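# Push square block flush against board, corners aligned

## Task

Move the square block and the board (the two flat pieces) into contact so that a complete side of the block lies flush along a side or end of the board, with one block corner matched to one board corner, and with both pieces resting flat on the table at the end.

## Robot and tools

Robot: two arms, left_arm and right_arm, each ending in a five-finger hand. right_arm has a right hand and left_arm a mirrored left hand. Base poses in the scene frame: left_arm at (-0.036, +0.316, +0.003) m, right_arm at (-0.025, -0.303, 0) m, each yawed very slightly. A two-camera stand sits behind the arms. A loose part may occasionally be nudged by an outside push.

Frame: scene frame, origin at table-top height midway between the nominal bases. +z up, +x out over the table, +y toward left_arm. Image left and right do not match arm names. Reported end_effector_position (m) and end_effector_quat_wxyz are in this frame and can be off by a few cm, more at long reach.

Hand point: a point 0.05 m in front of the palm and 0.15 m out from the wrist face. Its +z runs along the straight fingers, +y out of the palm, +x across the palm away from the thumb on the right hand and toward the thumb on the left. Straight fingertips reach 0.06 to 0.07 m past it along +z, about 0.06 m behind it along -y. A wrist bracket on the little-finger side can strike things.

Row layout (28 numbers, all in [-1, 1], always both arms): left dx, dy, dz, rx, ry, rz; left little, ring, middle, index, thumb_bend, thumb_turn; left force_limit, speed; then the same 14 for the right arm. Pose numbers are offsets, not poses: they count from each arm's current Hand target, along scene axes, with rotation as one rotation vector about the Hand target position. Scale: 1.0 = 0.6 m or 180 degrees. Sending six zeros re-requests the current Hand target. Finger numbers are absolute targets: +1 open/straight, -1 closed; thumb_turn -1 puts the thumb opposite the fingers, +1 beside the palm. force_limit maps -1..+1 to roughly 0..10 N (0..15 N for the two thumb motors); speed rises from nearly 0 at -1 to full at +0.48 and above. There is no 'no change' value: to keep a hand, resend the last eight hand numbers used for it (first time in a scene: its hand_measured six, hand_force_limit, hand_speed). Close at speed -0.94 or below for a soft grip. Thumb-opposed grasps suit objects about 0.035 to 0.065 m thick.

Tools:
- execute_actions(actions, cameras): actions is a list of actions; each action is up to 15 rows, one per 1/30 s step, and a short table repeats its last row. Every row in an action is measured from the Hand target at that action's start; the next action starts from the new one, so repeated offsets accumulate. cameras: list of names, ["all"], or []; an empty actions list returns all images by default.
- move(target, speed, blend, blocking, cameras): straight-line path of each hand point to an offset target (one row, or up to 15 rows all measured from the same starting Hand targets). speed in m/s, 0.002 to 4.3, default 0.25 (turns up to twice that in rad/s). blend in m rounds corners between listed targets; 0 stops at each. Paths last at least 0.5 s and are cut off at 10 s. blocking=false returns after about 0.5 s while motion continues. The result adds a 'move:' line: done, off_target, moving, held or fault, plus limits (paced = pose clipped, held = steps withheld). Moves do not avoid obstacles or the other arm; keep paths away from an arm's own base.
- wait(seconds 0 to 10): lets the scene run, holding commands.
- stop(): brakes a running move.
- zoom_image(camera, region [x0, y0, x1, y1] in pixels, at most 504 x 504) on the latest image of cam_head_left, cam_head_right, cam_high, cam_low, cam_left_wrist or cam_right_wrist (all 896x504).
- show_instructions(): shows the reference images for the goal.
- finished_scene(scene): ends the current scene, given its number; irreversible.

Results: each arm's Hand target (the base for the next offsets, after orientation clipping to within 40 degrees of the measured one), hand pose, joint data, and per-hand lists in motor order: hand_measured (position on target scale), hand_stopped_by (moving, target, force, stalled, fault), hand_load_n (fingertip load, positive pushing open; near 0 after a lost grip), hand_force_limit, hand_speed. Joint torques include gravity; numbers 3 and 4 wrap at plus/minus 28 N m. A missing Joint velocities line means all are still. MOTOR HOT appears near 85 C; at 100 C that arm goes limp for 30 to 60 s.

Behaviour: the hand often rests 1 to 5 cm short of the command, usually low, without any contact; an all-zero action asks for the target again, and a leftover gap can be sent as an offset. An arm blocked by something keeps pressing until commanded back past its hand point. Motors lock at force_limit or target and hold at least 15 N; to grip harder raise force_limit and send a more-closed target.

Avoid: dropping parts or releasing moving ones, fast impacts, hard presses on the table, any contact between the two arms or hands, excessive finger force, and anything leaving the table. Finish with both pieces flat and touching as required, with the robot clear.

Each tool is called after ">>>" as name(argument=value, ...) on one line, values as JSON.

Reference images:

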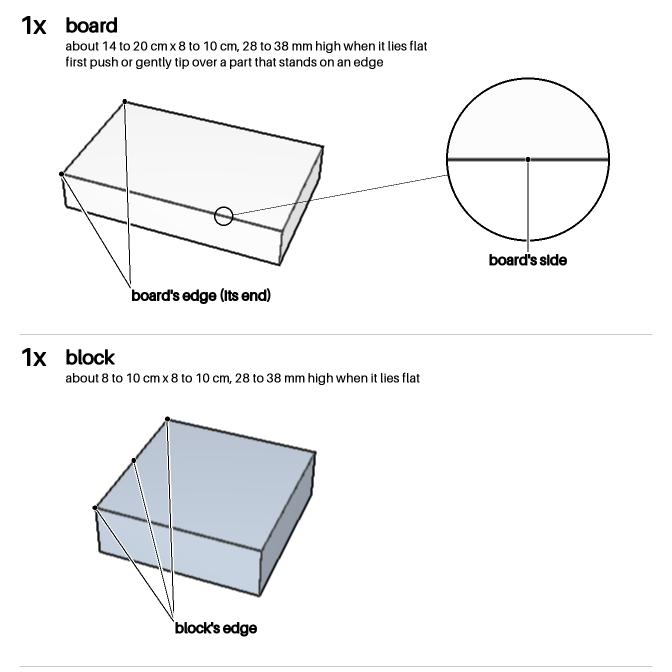

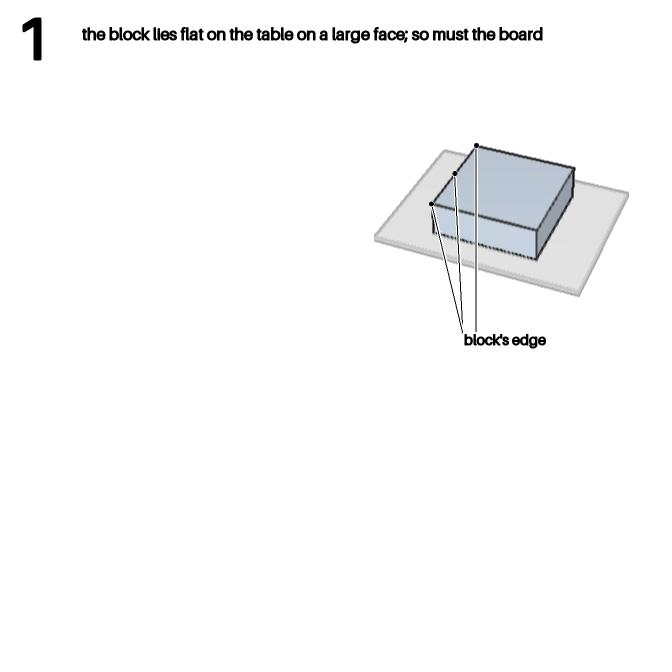

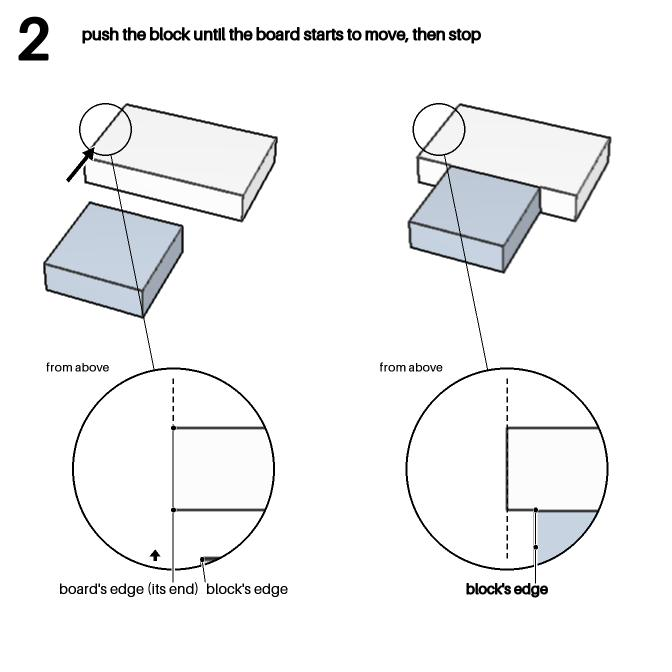

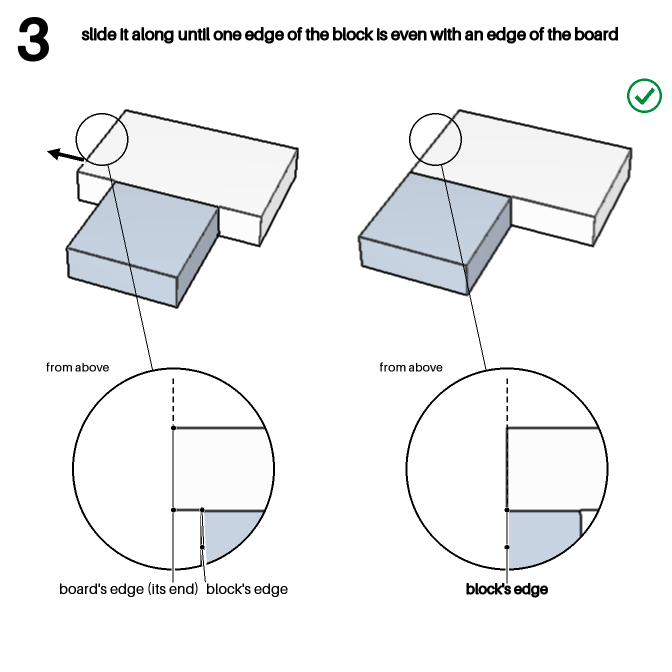

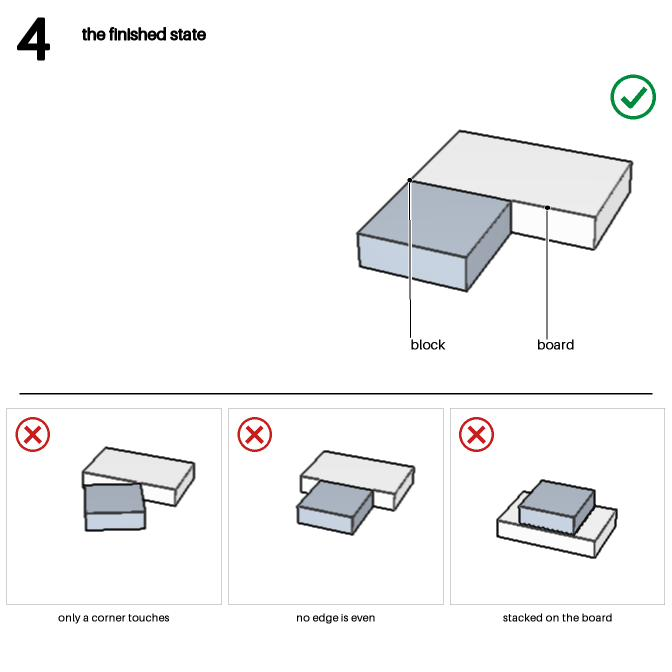

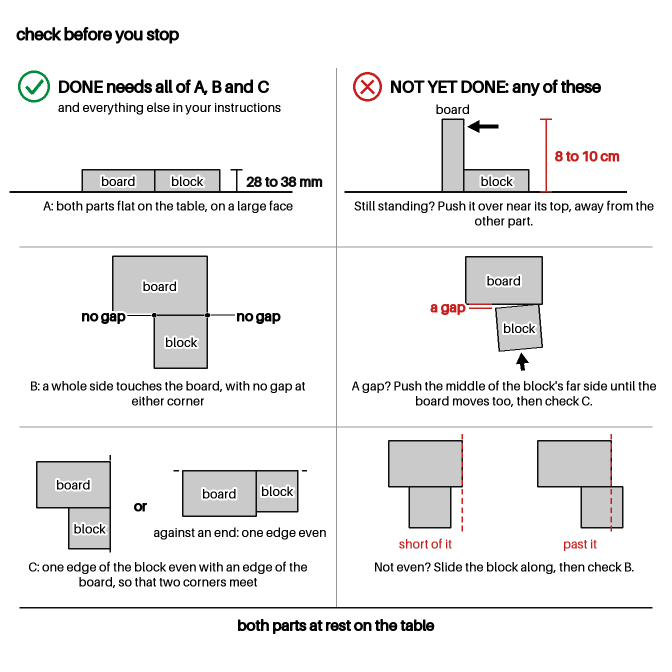

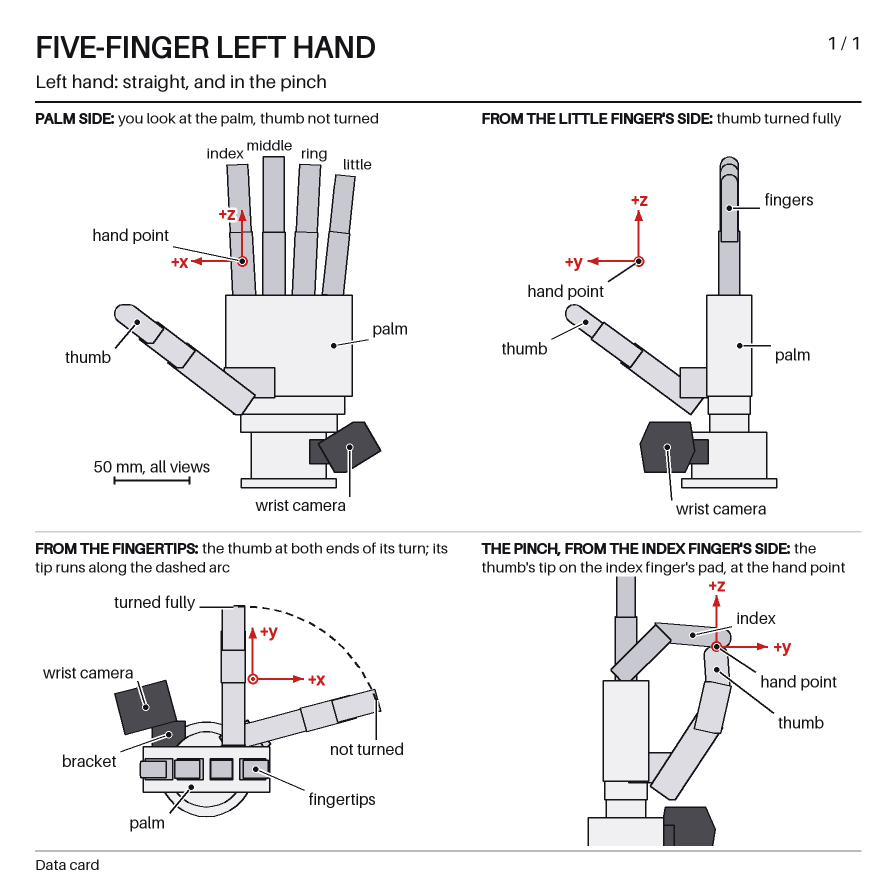

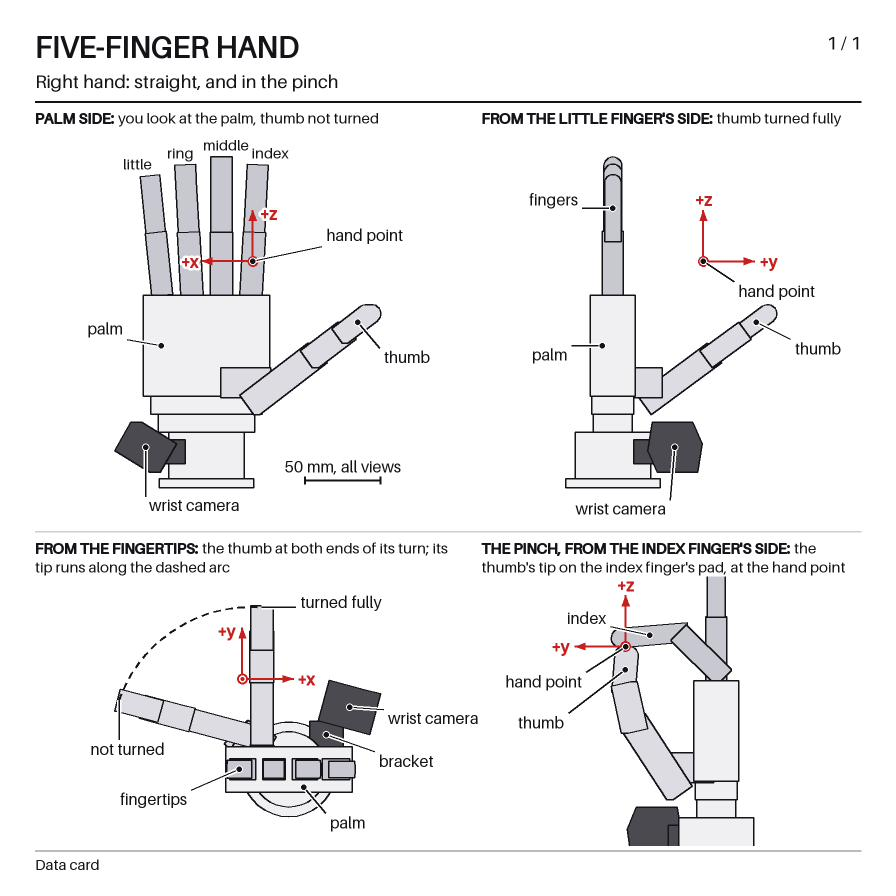

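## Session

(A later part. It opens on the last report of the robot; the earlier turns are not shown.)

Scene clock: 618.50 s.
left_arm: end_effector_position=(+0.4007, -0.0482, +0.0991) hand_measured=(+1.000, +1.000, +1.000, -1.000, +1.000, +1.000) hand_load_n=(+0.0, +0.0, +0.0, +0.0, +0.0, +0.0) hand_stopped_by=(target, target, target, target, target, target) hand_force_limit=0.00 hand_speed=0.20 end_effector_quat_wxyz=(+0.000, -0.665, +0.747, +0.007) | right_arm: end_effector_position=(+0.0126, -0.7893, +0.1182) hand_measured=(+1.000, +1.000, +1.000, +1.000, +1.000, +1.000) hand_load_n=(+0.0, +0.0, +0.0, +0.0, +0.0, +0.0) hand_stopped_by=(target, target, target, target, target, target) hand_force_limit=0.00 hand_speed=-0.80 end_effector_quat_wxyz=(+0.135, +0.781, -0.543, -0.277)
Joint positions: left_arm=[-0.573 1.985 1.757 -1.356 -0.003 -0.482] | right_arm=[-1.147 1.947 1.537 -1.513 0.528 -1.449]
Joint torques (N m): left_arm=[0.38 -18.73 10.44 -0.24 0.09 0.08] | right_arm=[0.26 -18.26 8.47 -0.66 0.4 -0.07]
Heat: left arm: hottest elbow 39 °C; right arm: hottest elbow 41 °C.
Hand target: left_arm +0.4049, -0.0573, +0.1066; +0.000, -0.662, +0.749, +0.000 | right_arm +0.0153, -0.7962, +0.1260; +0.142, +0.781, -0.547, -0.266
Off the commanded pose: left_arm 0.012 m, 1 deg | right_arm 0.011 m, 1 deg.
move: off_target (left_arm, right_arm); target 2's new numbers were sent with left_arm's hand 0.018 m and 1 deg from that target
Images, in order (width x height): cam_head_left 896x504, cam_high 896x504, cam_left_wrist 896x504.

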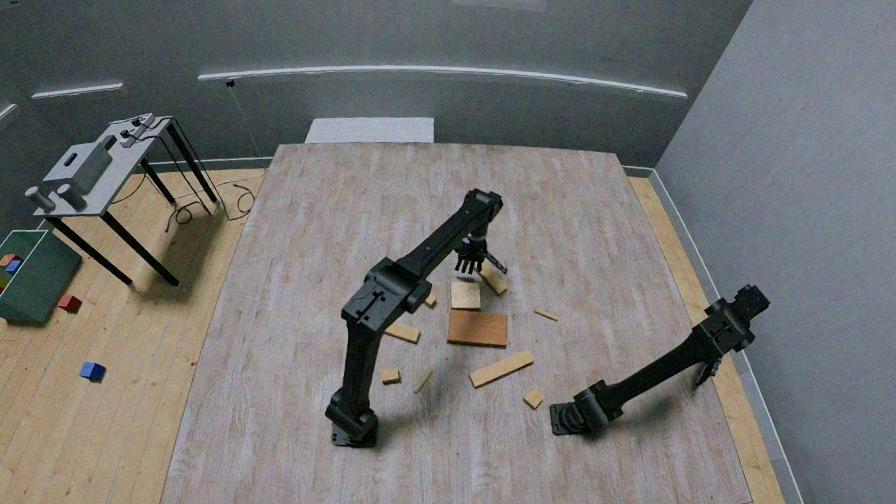

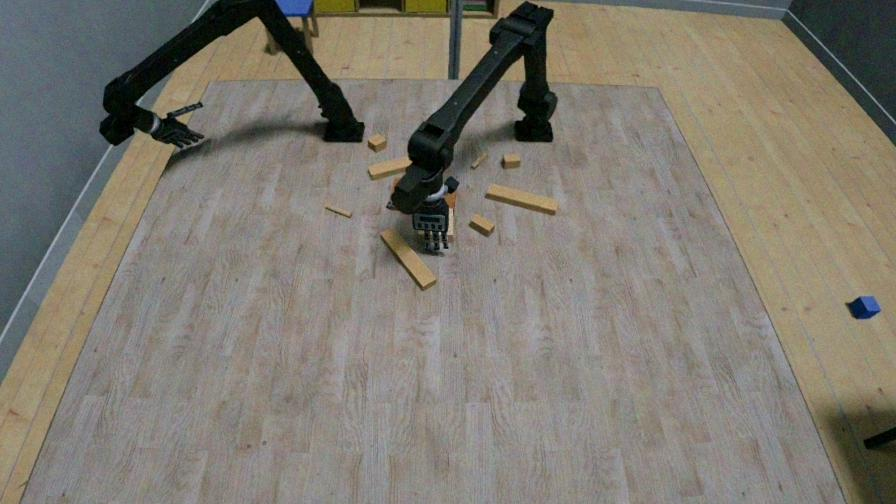

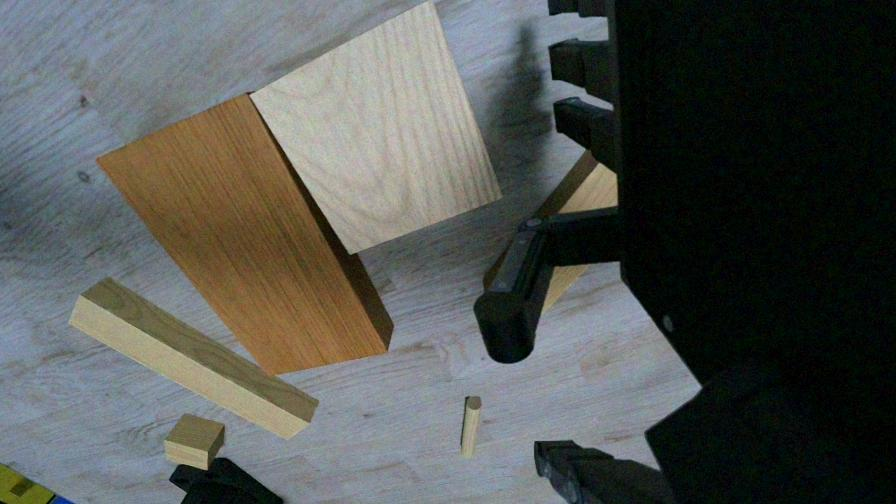

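>>> move(target=[[-0.02,0.0,0.055,0,0,0,1,1,1,-1,1,1,0,0.2,0,0,0,0,0,0,1,1,1,1,1,1,0,-0.8],[-0.02,0.0,0.054,0,0,0,1,1,1,1,1,1,0,0.2,0,0,0,0,0,0,1,1,1,1,1,1,0,-0.8],[-0.02,0.0,-0.05,0,0,0,1,1,1,1,1,1,0,0.2,0,0,0,0,0,0,1,1,1,1,1,1,0,-0.8]], speed=[0.12,0.12,0.1], cameras=["cam_head_left","cam_left_wrist"])

>>> zoom_image(camera="cam_head_left", region=[430, 260, 530, 350])

Scene clock: 674.27 s.
left_arm: end_effector_position=(+0.3935, -0.0520, +0.0859) hand_measured=(+1.000, +1.000, +1.000, +1.000, +1.000, +1.000) hand_load_n=(+0.0, +0.0, +0.0, +0.0, +0.0, +0.0) hand_stopped_by=(target, target, target, target, target, target) hand_force_limit=0.00 hand_speed=0.20 end_effector_quat_wxyz=(+0.002, -0.660, +0.751, -0.002) | right_arm: end_effector_position=(+0.0126, -0.7893, +0.1182) hand_measured=(+1.000, +1.000, +1.000, +1.000, +1.000, +1.000) hand_load_n=(+0.0, +0.0, +0.0, +0.0, +0.0, +0.0) hand_stopped_by=(target, target, target, target, target, target) hand_force_limit=0.00 hand_speed=-0.80 end_effector_quat_wxyz=(+0.135, +0.781, -0.543, -0.277)
Joint positions: left_arm=[-0.585 1.973 1.704 -1.298 -0.002 -0.483] | right_arm=[-1.147 1.947 1.537 -1.513 0.528 -1.449]
Joint torques (N m): left_arm=[0.5 -17.67 7.54 0.87 0.06 -0.02] | right_arm=[0.03 -18.43 8.43 -0.69 0.4 -0.07]
Heat: left arm: hottest shoulder 41 °C; right arm: hottest elbow 42 °C.
Hand target: left_arm +0.3929, -0.0572, +0.0766; +0.000, -0.662, +0.749, +0.000 | right_arm +0.0153, -0.7962, +0.1260; +0.142, +0.781, -0.547, -0.266
Off the commanded pose: left_arm 0.011 m, 0 deg | right_arm 0.011 m, 1 deg.
move: off_target (left_arm, right_arm); target 2's new numbers were sent with left_arm's hand 0.019 m and 2 deg from that target
Images, in order (width x height): cam_head_left 896x504, cam_left_wrist 896x504.

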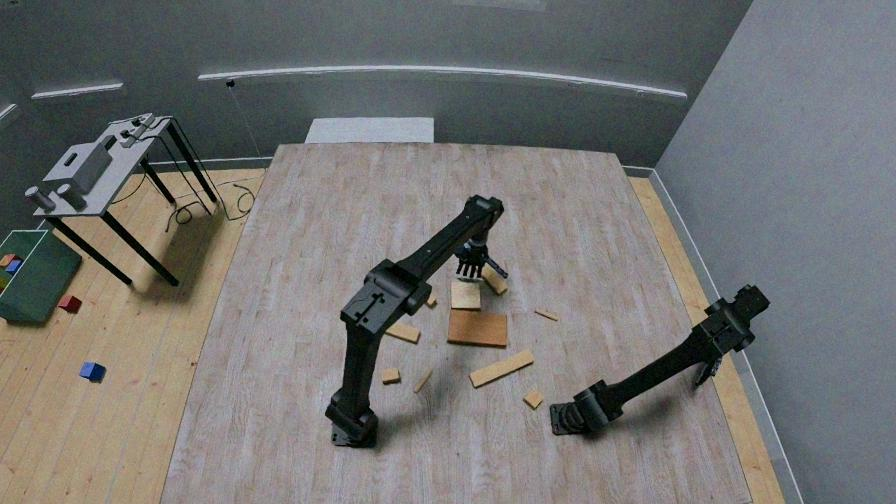

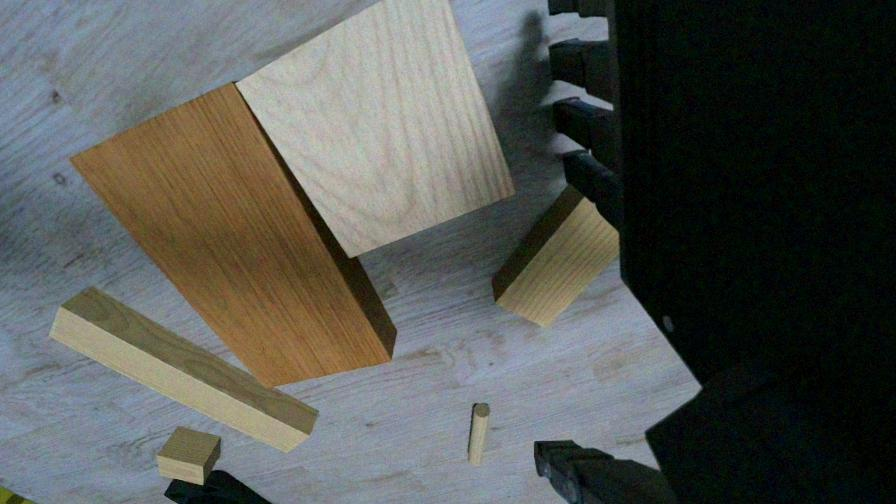

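Scaled by 5.040 from the camera's 896x504 image, which has a finer 1280x720 frame.

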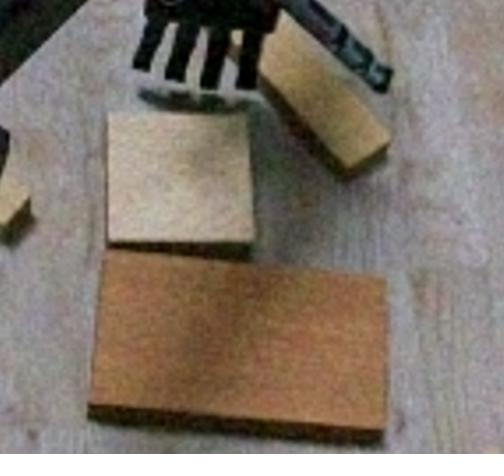

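>>> move(target=[[-0.01,0.01,0.003,0,0,0,1,1,1,1,1,1,0,0.2,0,0,0,0,0,0,1,1,1,1,1,1,0,-0.8],[-0.045,0.008,0.003,0,0,0,1,1,1,1,1,1,0,0.2,0,0,0,0,0,0,1,1,1,1,1,1,0,-0.8]], speed=[0.06,0.06], cameras=["cam_head_left","cam_left_wrist"])

>>> zoom_image(camera="cam_head_left", region=[430, 260, 530, 350])

Scene clock: 684.80 s.
left_arm: end_effector_position=(+0.3672, -0.0480, +0.0769) hand_measured=(+1.000, +1.000, +1.000, +1.000, +1.000, +1.000) hand_load_n=(+0.0, +0.0, +0.0, +0.0, +0.0, +0.0) hand_stopped_by=(target, target, target, target, target, target) hand_force_limit=0.00 hand_speed=0.20 end_effector_quat_wxyz=(+0.000, -0.660, +0.751, +0.006) | right_arm: end_effector_position=(+0.0126, -0.7893, +0.1182) hand_measured=(+1.000, +1.000, +1.000, +1.000, +1.000, +1.000) hand_load_n=(+0.0, +0.0, +0.5, +0.0, +0.0, +0.0) hand_stopped_by=(target, target, target, target, target, target) hand_force_limit=0.00 hand_speed=-0.80 end_effector_quat_wxyz=(+0.135, +0.781, -0.543, -0.277)
Joint positions: left_arm=[-0.606 1.931 1.613 -1.265 -0.002 -0.502] | right_arm=[-1.147 1.947 1.537 -1.513 0.528 -1.449]
Joint torques (N m): left_arm=[0.5 -19.08 7.16 0.79 0.06 -0.02] | right_arm=[0.15 -18.37 8.39 -0.68 0.41 -0.05]
Heat: left arm: hottest elbow 41 °C; right arm: hottest elbow 42 °C.
Hand target: left_arm +0.3658, -0.0524, +0.0783; +0.000, -0.662, +0.749, +0.000 | right_arm +0.0153, -0.7962, +0.1260; +0.142, +0.781, -0.547, -0.266
Off the commanded pose: left_arm 0.005 m, 1 deg | right_arm 0.011 m, 1 deg.
move: off_target (right_arm)
Images, in order (width x height): cam_head_left 896x504, cam_left_wrist 896x504.

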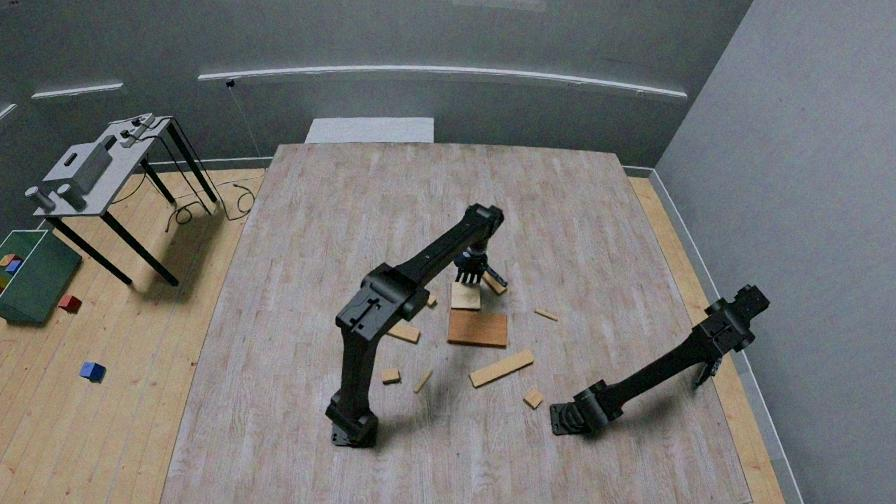

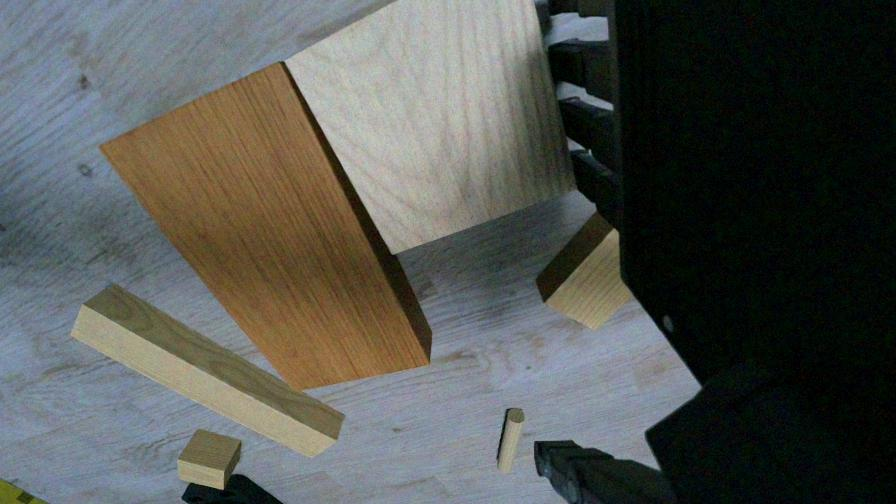

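Scaled by 5.040 from the camera's 896x504 image, which has a finer 1280x720 frame.

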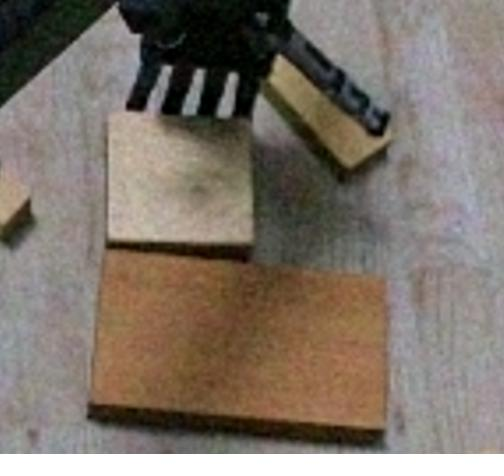

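>>> move(target=[-0.015,0.002,0.006,0,0,0,1,1,1,1,1,1,0,0.2,0,0,0,0,0,0,1,1,1,1,1,1,0,-0.8], speed=0.04, cameras=["cam_head_left","cam_left_wrist"])

>>> zoom_image(camera="cam_left_wrist", region=[250, 40, 480, 280])

Scene clock: 692.47 s.
left_arm: end_effector_position=(+0.3600, -0.0467, +0.0794) hand_measured=(+1.000, +1.000, +1.000, +1.000, +1.000, +1.000) hand_load_n=(+0.0, +0.0, +0.0, +0.0, +0.0, +0.0) hand_stopped_by=(target, target, target, target, target, target) hand_force_limit=0.00 hand_speed=0.20 end_effector_quat_wxyz=(+0.000, -0.661, +0.750, +0.005) | right_arm: end_effector_position=(+0.0126, -0.7893, +0.1182) hand_measured=(+1.000, +1.000, +1.000, +1.000, +1.000, +1.000) hand_load_n=(+0.0, +0.0, +0.0, +0.0, +0.0, +0.0) hand_stopped_by=(target, target, target, target, target, target) hand_force_limit=0.00 hand_speed=-0.80 end_effector_quat_wxyz=(+0.135, +0.781, -0.543, -0.277)
Joint positions: left_arm=[-0.611 1.91 1.587 -1.258 -0.002 -0.511] | right_arm=[-1.147 1.947 1.537 -1.513 0.528 -1.449]
Joint torques (N m): left_arm=[0.32 -18.96 7.17 0.59 0.06 -0.03] | right_arm=[-0.21 -18.26 8.43 -0.68 0.41 -0.05]
Heat: left arm: hottest elbow 41 °C; right arm: hottest elbow 42 °C.
Hand target: left_arm +0.3568, -0.0512, +0.0819; +0.000, -0.662, +0.749, +0.000 | right_arm +0.0153, -0.7962, +0.1260; +0.142, +0.781, -0.547, -0.266
Off the commanded pose: left_arm 0.006 m, 1 deg | right_arm 0.011 m, 1 deg.
move: off_target (right_arm)
Images, in order (width x height): cam_head_left 896x504, cam_left_wrist 896x504.

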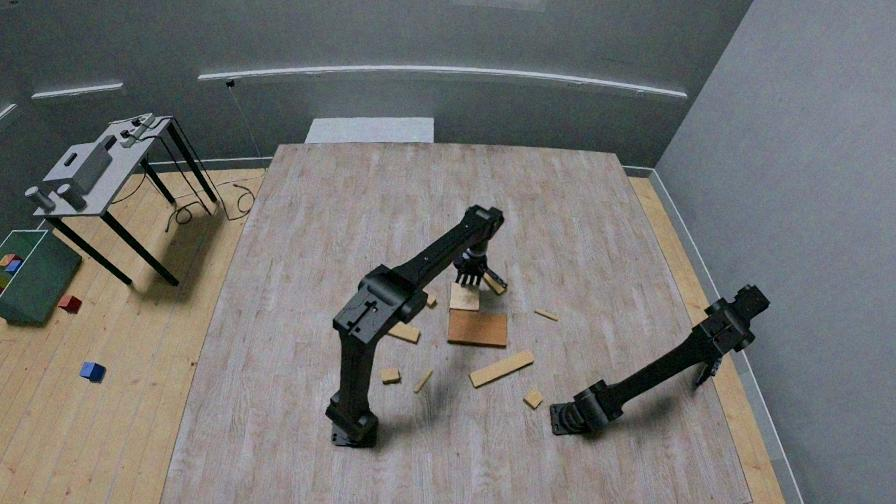

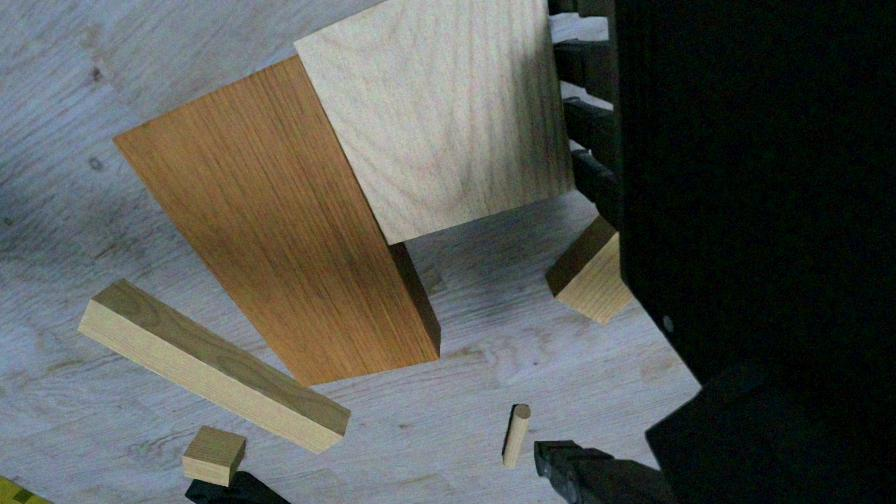

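Scaled by 2.100 from the camera's 896x504 image, which has a finer 1280x720 frame.

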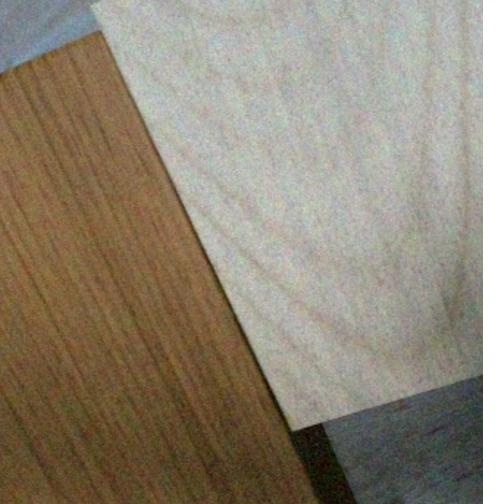

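>>> move(target=[[0.035,0.0,0.005,0,0,0,1,1,1,1,1,1,0,0.2,0,0,0,0,0,0,1,1,1,1,1,1,0,-0.8],[0.035,0.0,0.2,0,0,0,1,1,1,1,1,1,0,0.2,0,0,0,0,0,0,1,1,1,1,1,1,0,-0.8],[-0.058,0.335,0.22,0,0,-0.496,1,1,1,1,1,1,0,0.2,0,0,0,0,0,0,1,1,1,1,1,1,0,-0.8]], speed=[0.1,0.25,0.35], blend=[0.003,0.03,0], cameras=["cam_head_left","cam_head_right","cam_high","cam_left_wrist"])

>>> zoom_image(camera="cam_head_left", region=[430, 265, 530, 355])

>>> zoom_image(camera="cam_high", region=[370, 170, 470, 260])

Scene clock: 737.73 s.
left_arm: end_effector_position=(+0.3188, +0.1476, +0.2144) hand_measured=(+1.000, +1.000, +1.000, +1.000, +1.000, +1.000) hand_load_n=(+0.0, +0.0, +0.0, -0.5, +0.0, +0.0) hand_stopped_by=(target, target, target, target, target, target) hand_force_limit=0.00 hand_speed=0.20 end_effector_quat_wxyz=(-0.005, +0.053, +0.999, +0.004) | right_arm: end_effector_position=(+0.0126, -0.7893, +0.1182) hand_measured=(+1.000, +1.000, +1.000, +1.000, +1.000, +1.000) hand_load_n=(+0.0, +0.0, +0.0, +0.0, +0.0, +0.0) hand_stopped_by=(target, target, target, target, target, target) hand_force_limit=0.00 hand_speed=-0.80 end_effector_quat_wxyz=(+0.135, +0.781, -0.543, -0.277)
Joint positions: left_arm=[-0.523 1.512 1.422 -1.494 -0.002 1.129] | right_arm=[-1.147 1.947 1.537 -1.513 0.528 -1.449]
Joint torques (N m): left_arm=[1.61 -12.51 7.62 0.85 0.05 0.22] | right_arm=[0.03 -18.02 8.36 -0.69 0.42 -0.07]
Heat: left arm: hottest shoulder 41 °C; right arm: hottest elbow 42 °C.
Hand target: left_arm +0.3222, +0.1498, +0.2139; +0.000, +0.055, +0.998, -0.001 | right_arm +0.0153, -0.7962, +0.1260; +0.142, +0.781, -0.547, -0.266
Off the commanded pose: left_arm 0.004 m, 1 deg | right_arm 0.011 m, 1 deg.
move: off_target (right_arm)
Images, in order (width x height): cam_head_left 896x504, cam_head_right 896x504, cam_high 896x504, cam_left_wrist 896x504.

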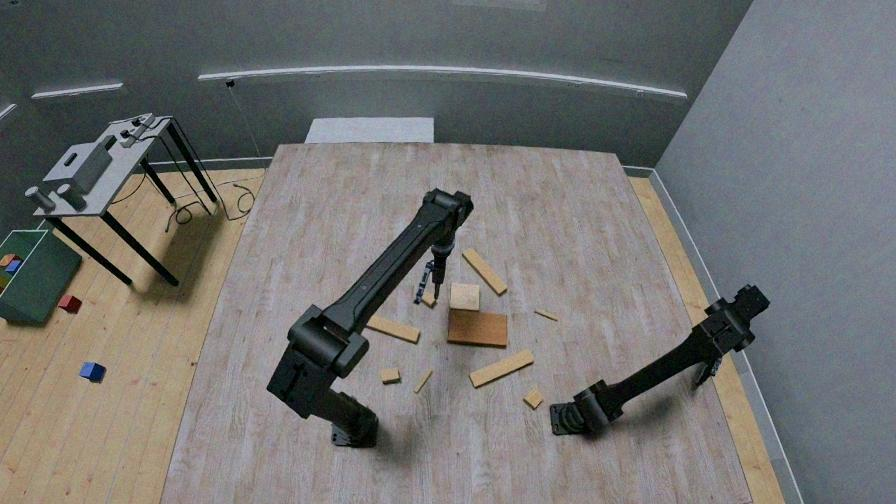

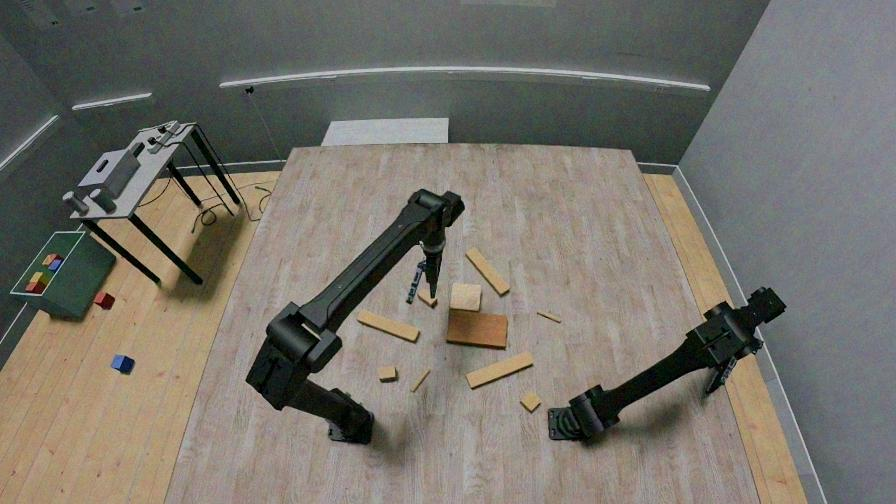

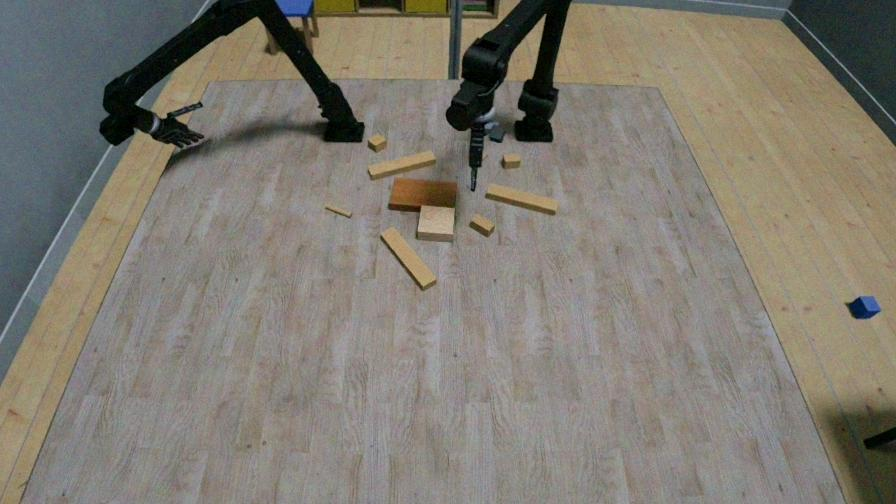

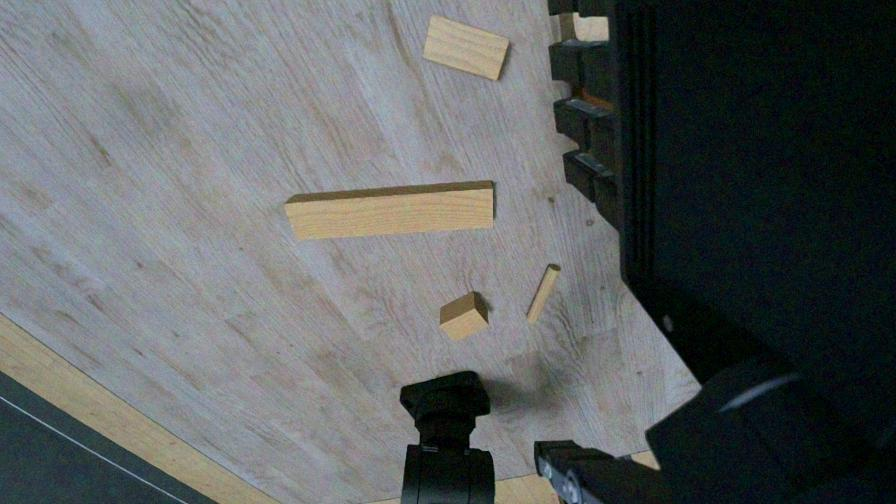

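Scaled by 5.040 from the camera's 896x504 image, which has a finer 1280x720 frame.

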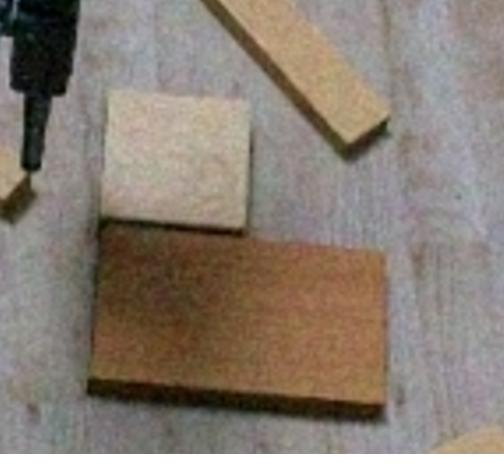

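Scaled by 5.040 from the camera's 896x504 image, which has a finer 1280x720 frame.

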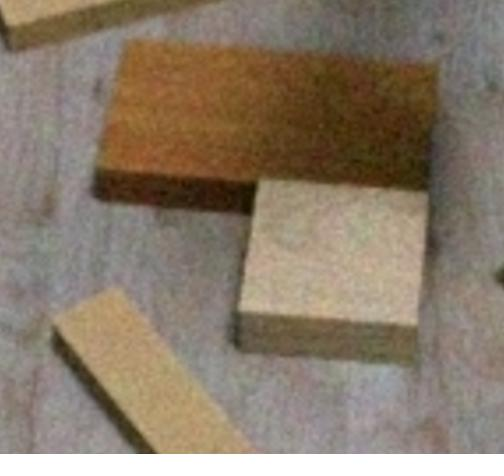

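>>> zoom_image(camera="cam_head_left", region=[440, 280, 490, 345])

>>> zoom_image(camera="cam_head_right", region=[440, 280, 490, 345])

>>> zoom_image(camera="cam_high", region=[415, 175, 465, 245])

Scaled by 7.754 from the camera's 896x504 image, which has a finer 1280x720 frame.

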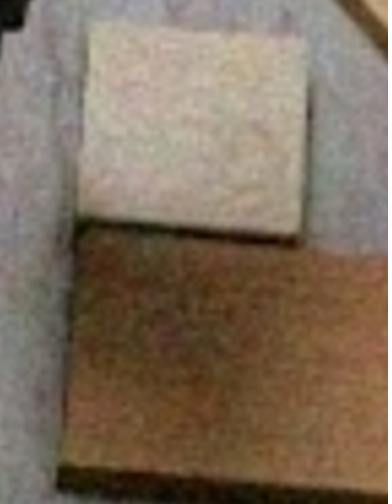

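Scaled by 7.754 from the camera's 896x504 image, which has a finer 1280x720 frame.

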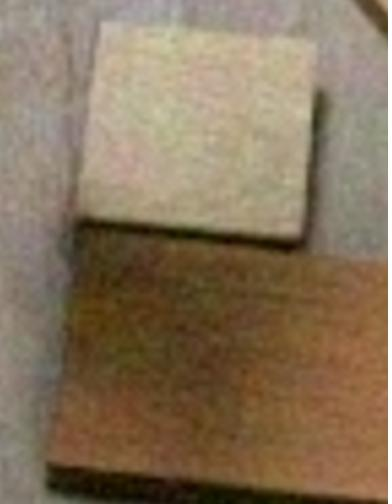

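Scaled by 7.200 from the camera's 896x504 image, which has a finer 1280x720 frame.

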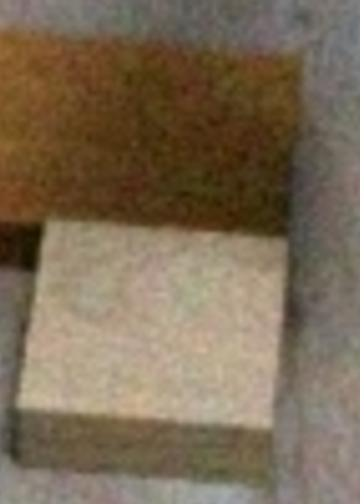

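>>> zoom_image(camera="cam_head_left", region=[445, 298, 485, 322])

>>> zoom_image(camera="cam_head_right", region=[445, 298, 485, 322])

Scaled by 12.600 from the camera's 896x504 image, which has a finer 1280x720 frame.

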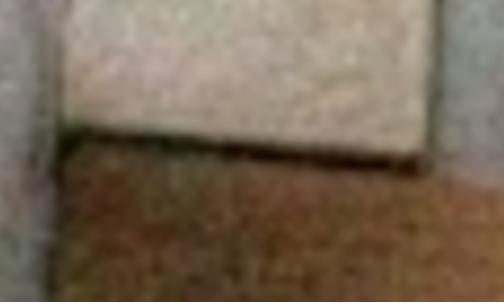

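Scaled by 12.600 from the camera's 896x504 image, which has a finer 1280x720 frame.

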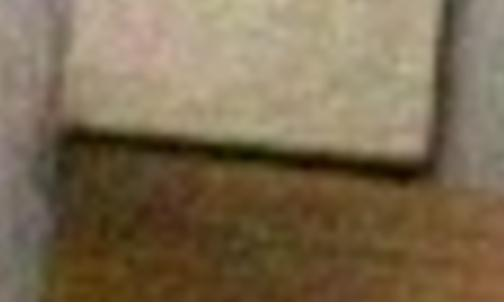

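>>> move(target=[-0.01,-0.30,0,0,0,0.499,1,1,1,1,1,1,0,0.2,0,0,0,0,0,0,1,1,1,1,1,1,0,-0.8], speed=0.4, cameras=["cam_head_left","cam_left_wrist"])

Scene clock: 830.83 s.
left_arm: end_effector_position=(+0.3082, -0.0196, +0.2058) hand_measured=(+1.000, +1.000, +1.000, +1.000, +1.000, +1.000) hand_load_n=(+0.0, +0.0, +0.0, +0.0, -0.5, +0.0) hand_stopped_by=(target, target, target, target, target, target) hand_force_limit=0.00 hand_speed=0.20 end_effector_quat_wxyz=(-0.003, -0.664, +0.748, +0.007) | right_arm: end_effector_position=(+0.0126, -0.7893, +0.1182) hand_measured=(+1.000, +1.000, +1.000, +1.000, +1.000, +1.000) hand_load_n=(+0.0, +0.0, +0.0, +0.0, +0.0, +0.0) hand_stopped_by=(target, target, target, target, target, target) hand_force_limit=0.00 hand_speed=-0.80 end_effector_quat_wxyz=(+0.135, +0.781, -0.543, -0.277)
Joint positions: left_arm=[-0.627 1.696 1.623 -1.513 0.002 -0.533] | right_arm=[-1.147 1.947 1.537 -1.513 0.528 -1.449]
Joint torques (N m): left_arm=[0.44 -13.57 11.59 -0.21 -0.15 -0.02] | right_arm=[-0.09 -18.43 8.35 -0.77 0.39 -0.07]
Heat: left arm: hottest elbow 39 °C; right arm: hottest elbow 42 °C.
Hand target: left_arm +0.3161, -0.0301, +0.2139; +0.001, -0.666, +0.746, +0.000 | right_arm +0.0153, -0.7962, +0.1260; +0.142, +0.781, -0.547, -0.266
Off the commanded pose: left_arm 0.016 m, 1 deg | right_arm 0.011 m, 1 deg.
move: off_target (left_arm, right_arm)
Images, in order (width x height): cam_head_left 896x504, cam_left_wrist 896x504.

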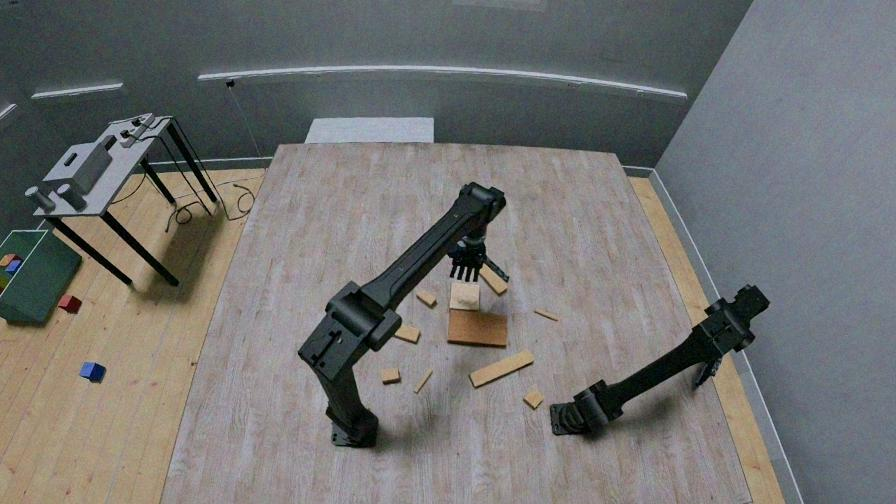

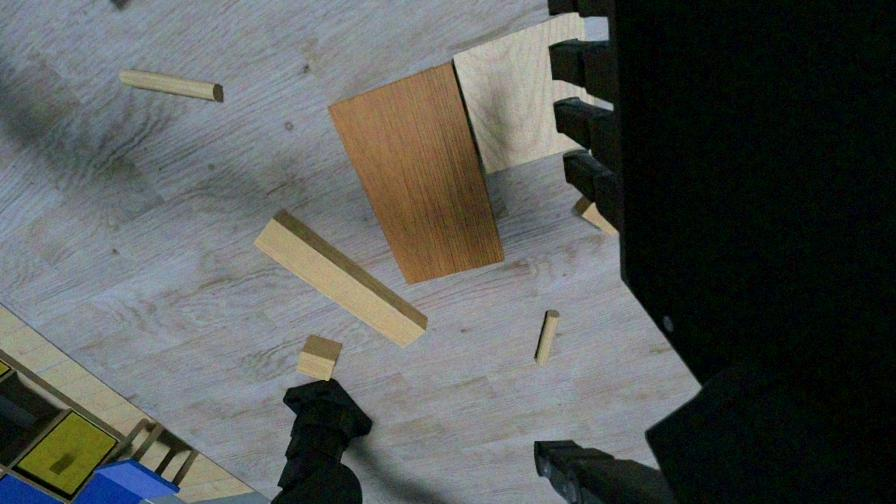

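>>> zoom_image(camera="cam_left_wrist", region=[420, 30, 530, 200])

>>> zoom_image(camera="cam_left_wrist", region=[430, 40, 490, 100])

Scaled by 2.965 from the camera's 896x504 image, which has a finer 1280x720 frame.

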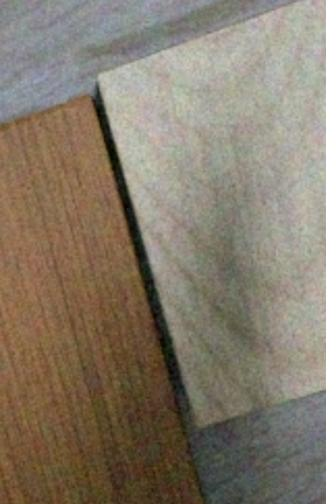

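Scaled by 8.400 from the camera's 896x504 image, which has a finer 1280x720 frame.

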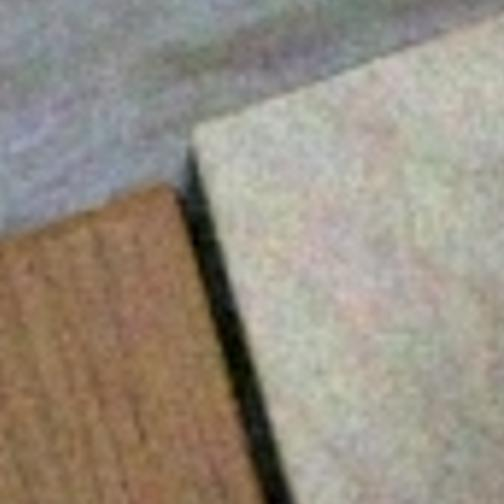

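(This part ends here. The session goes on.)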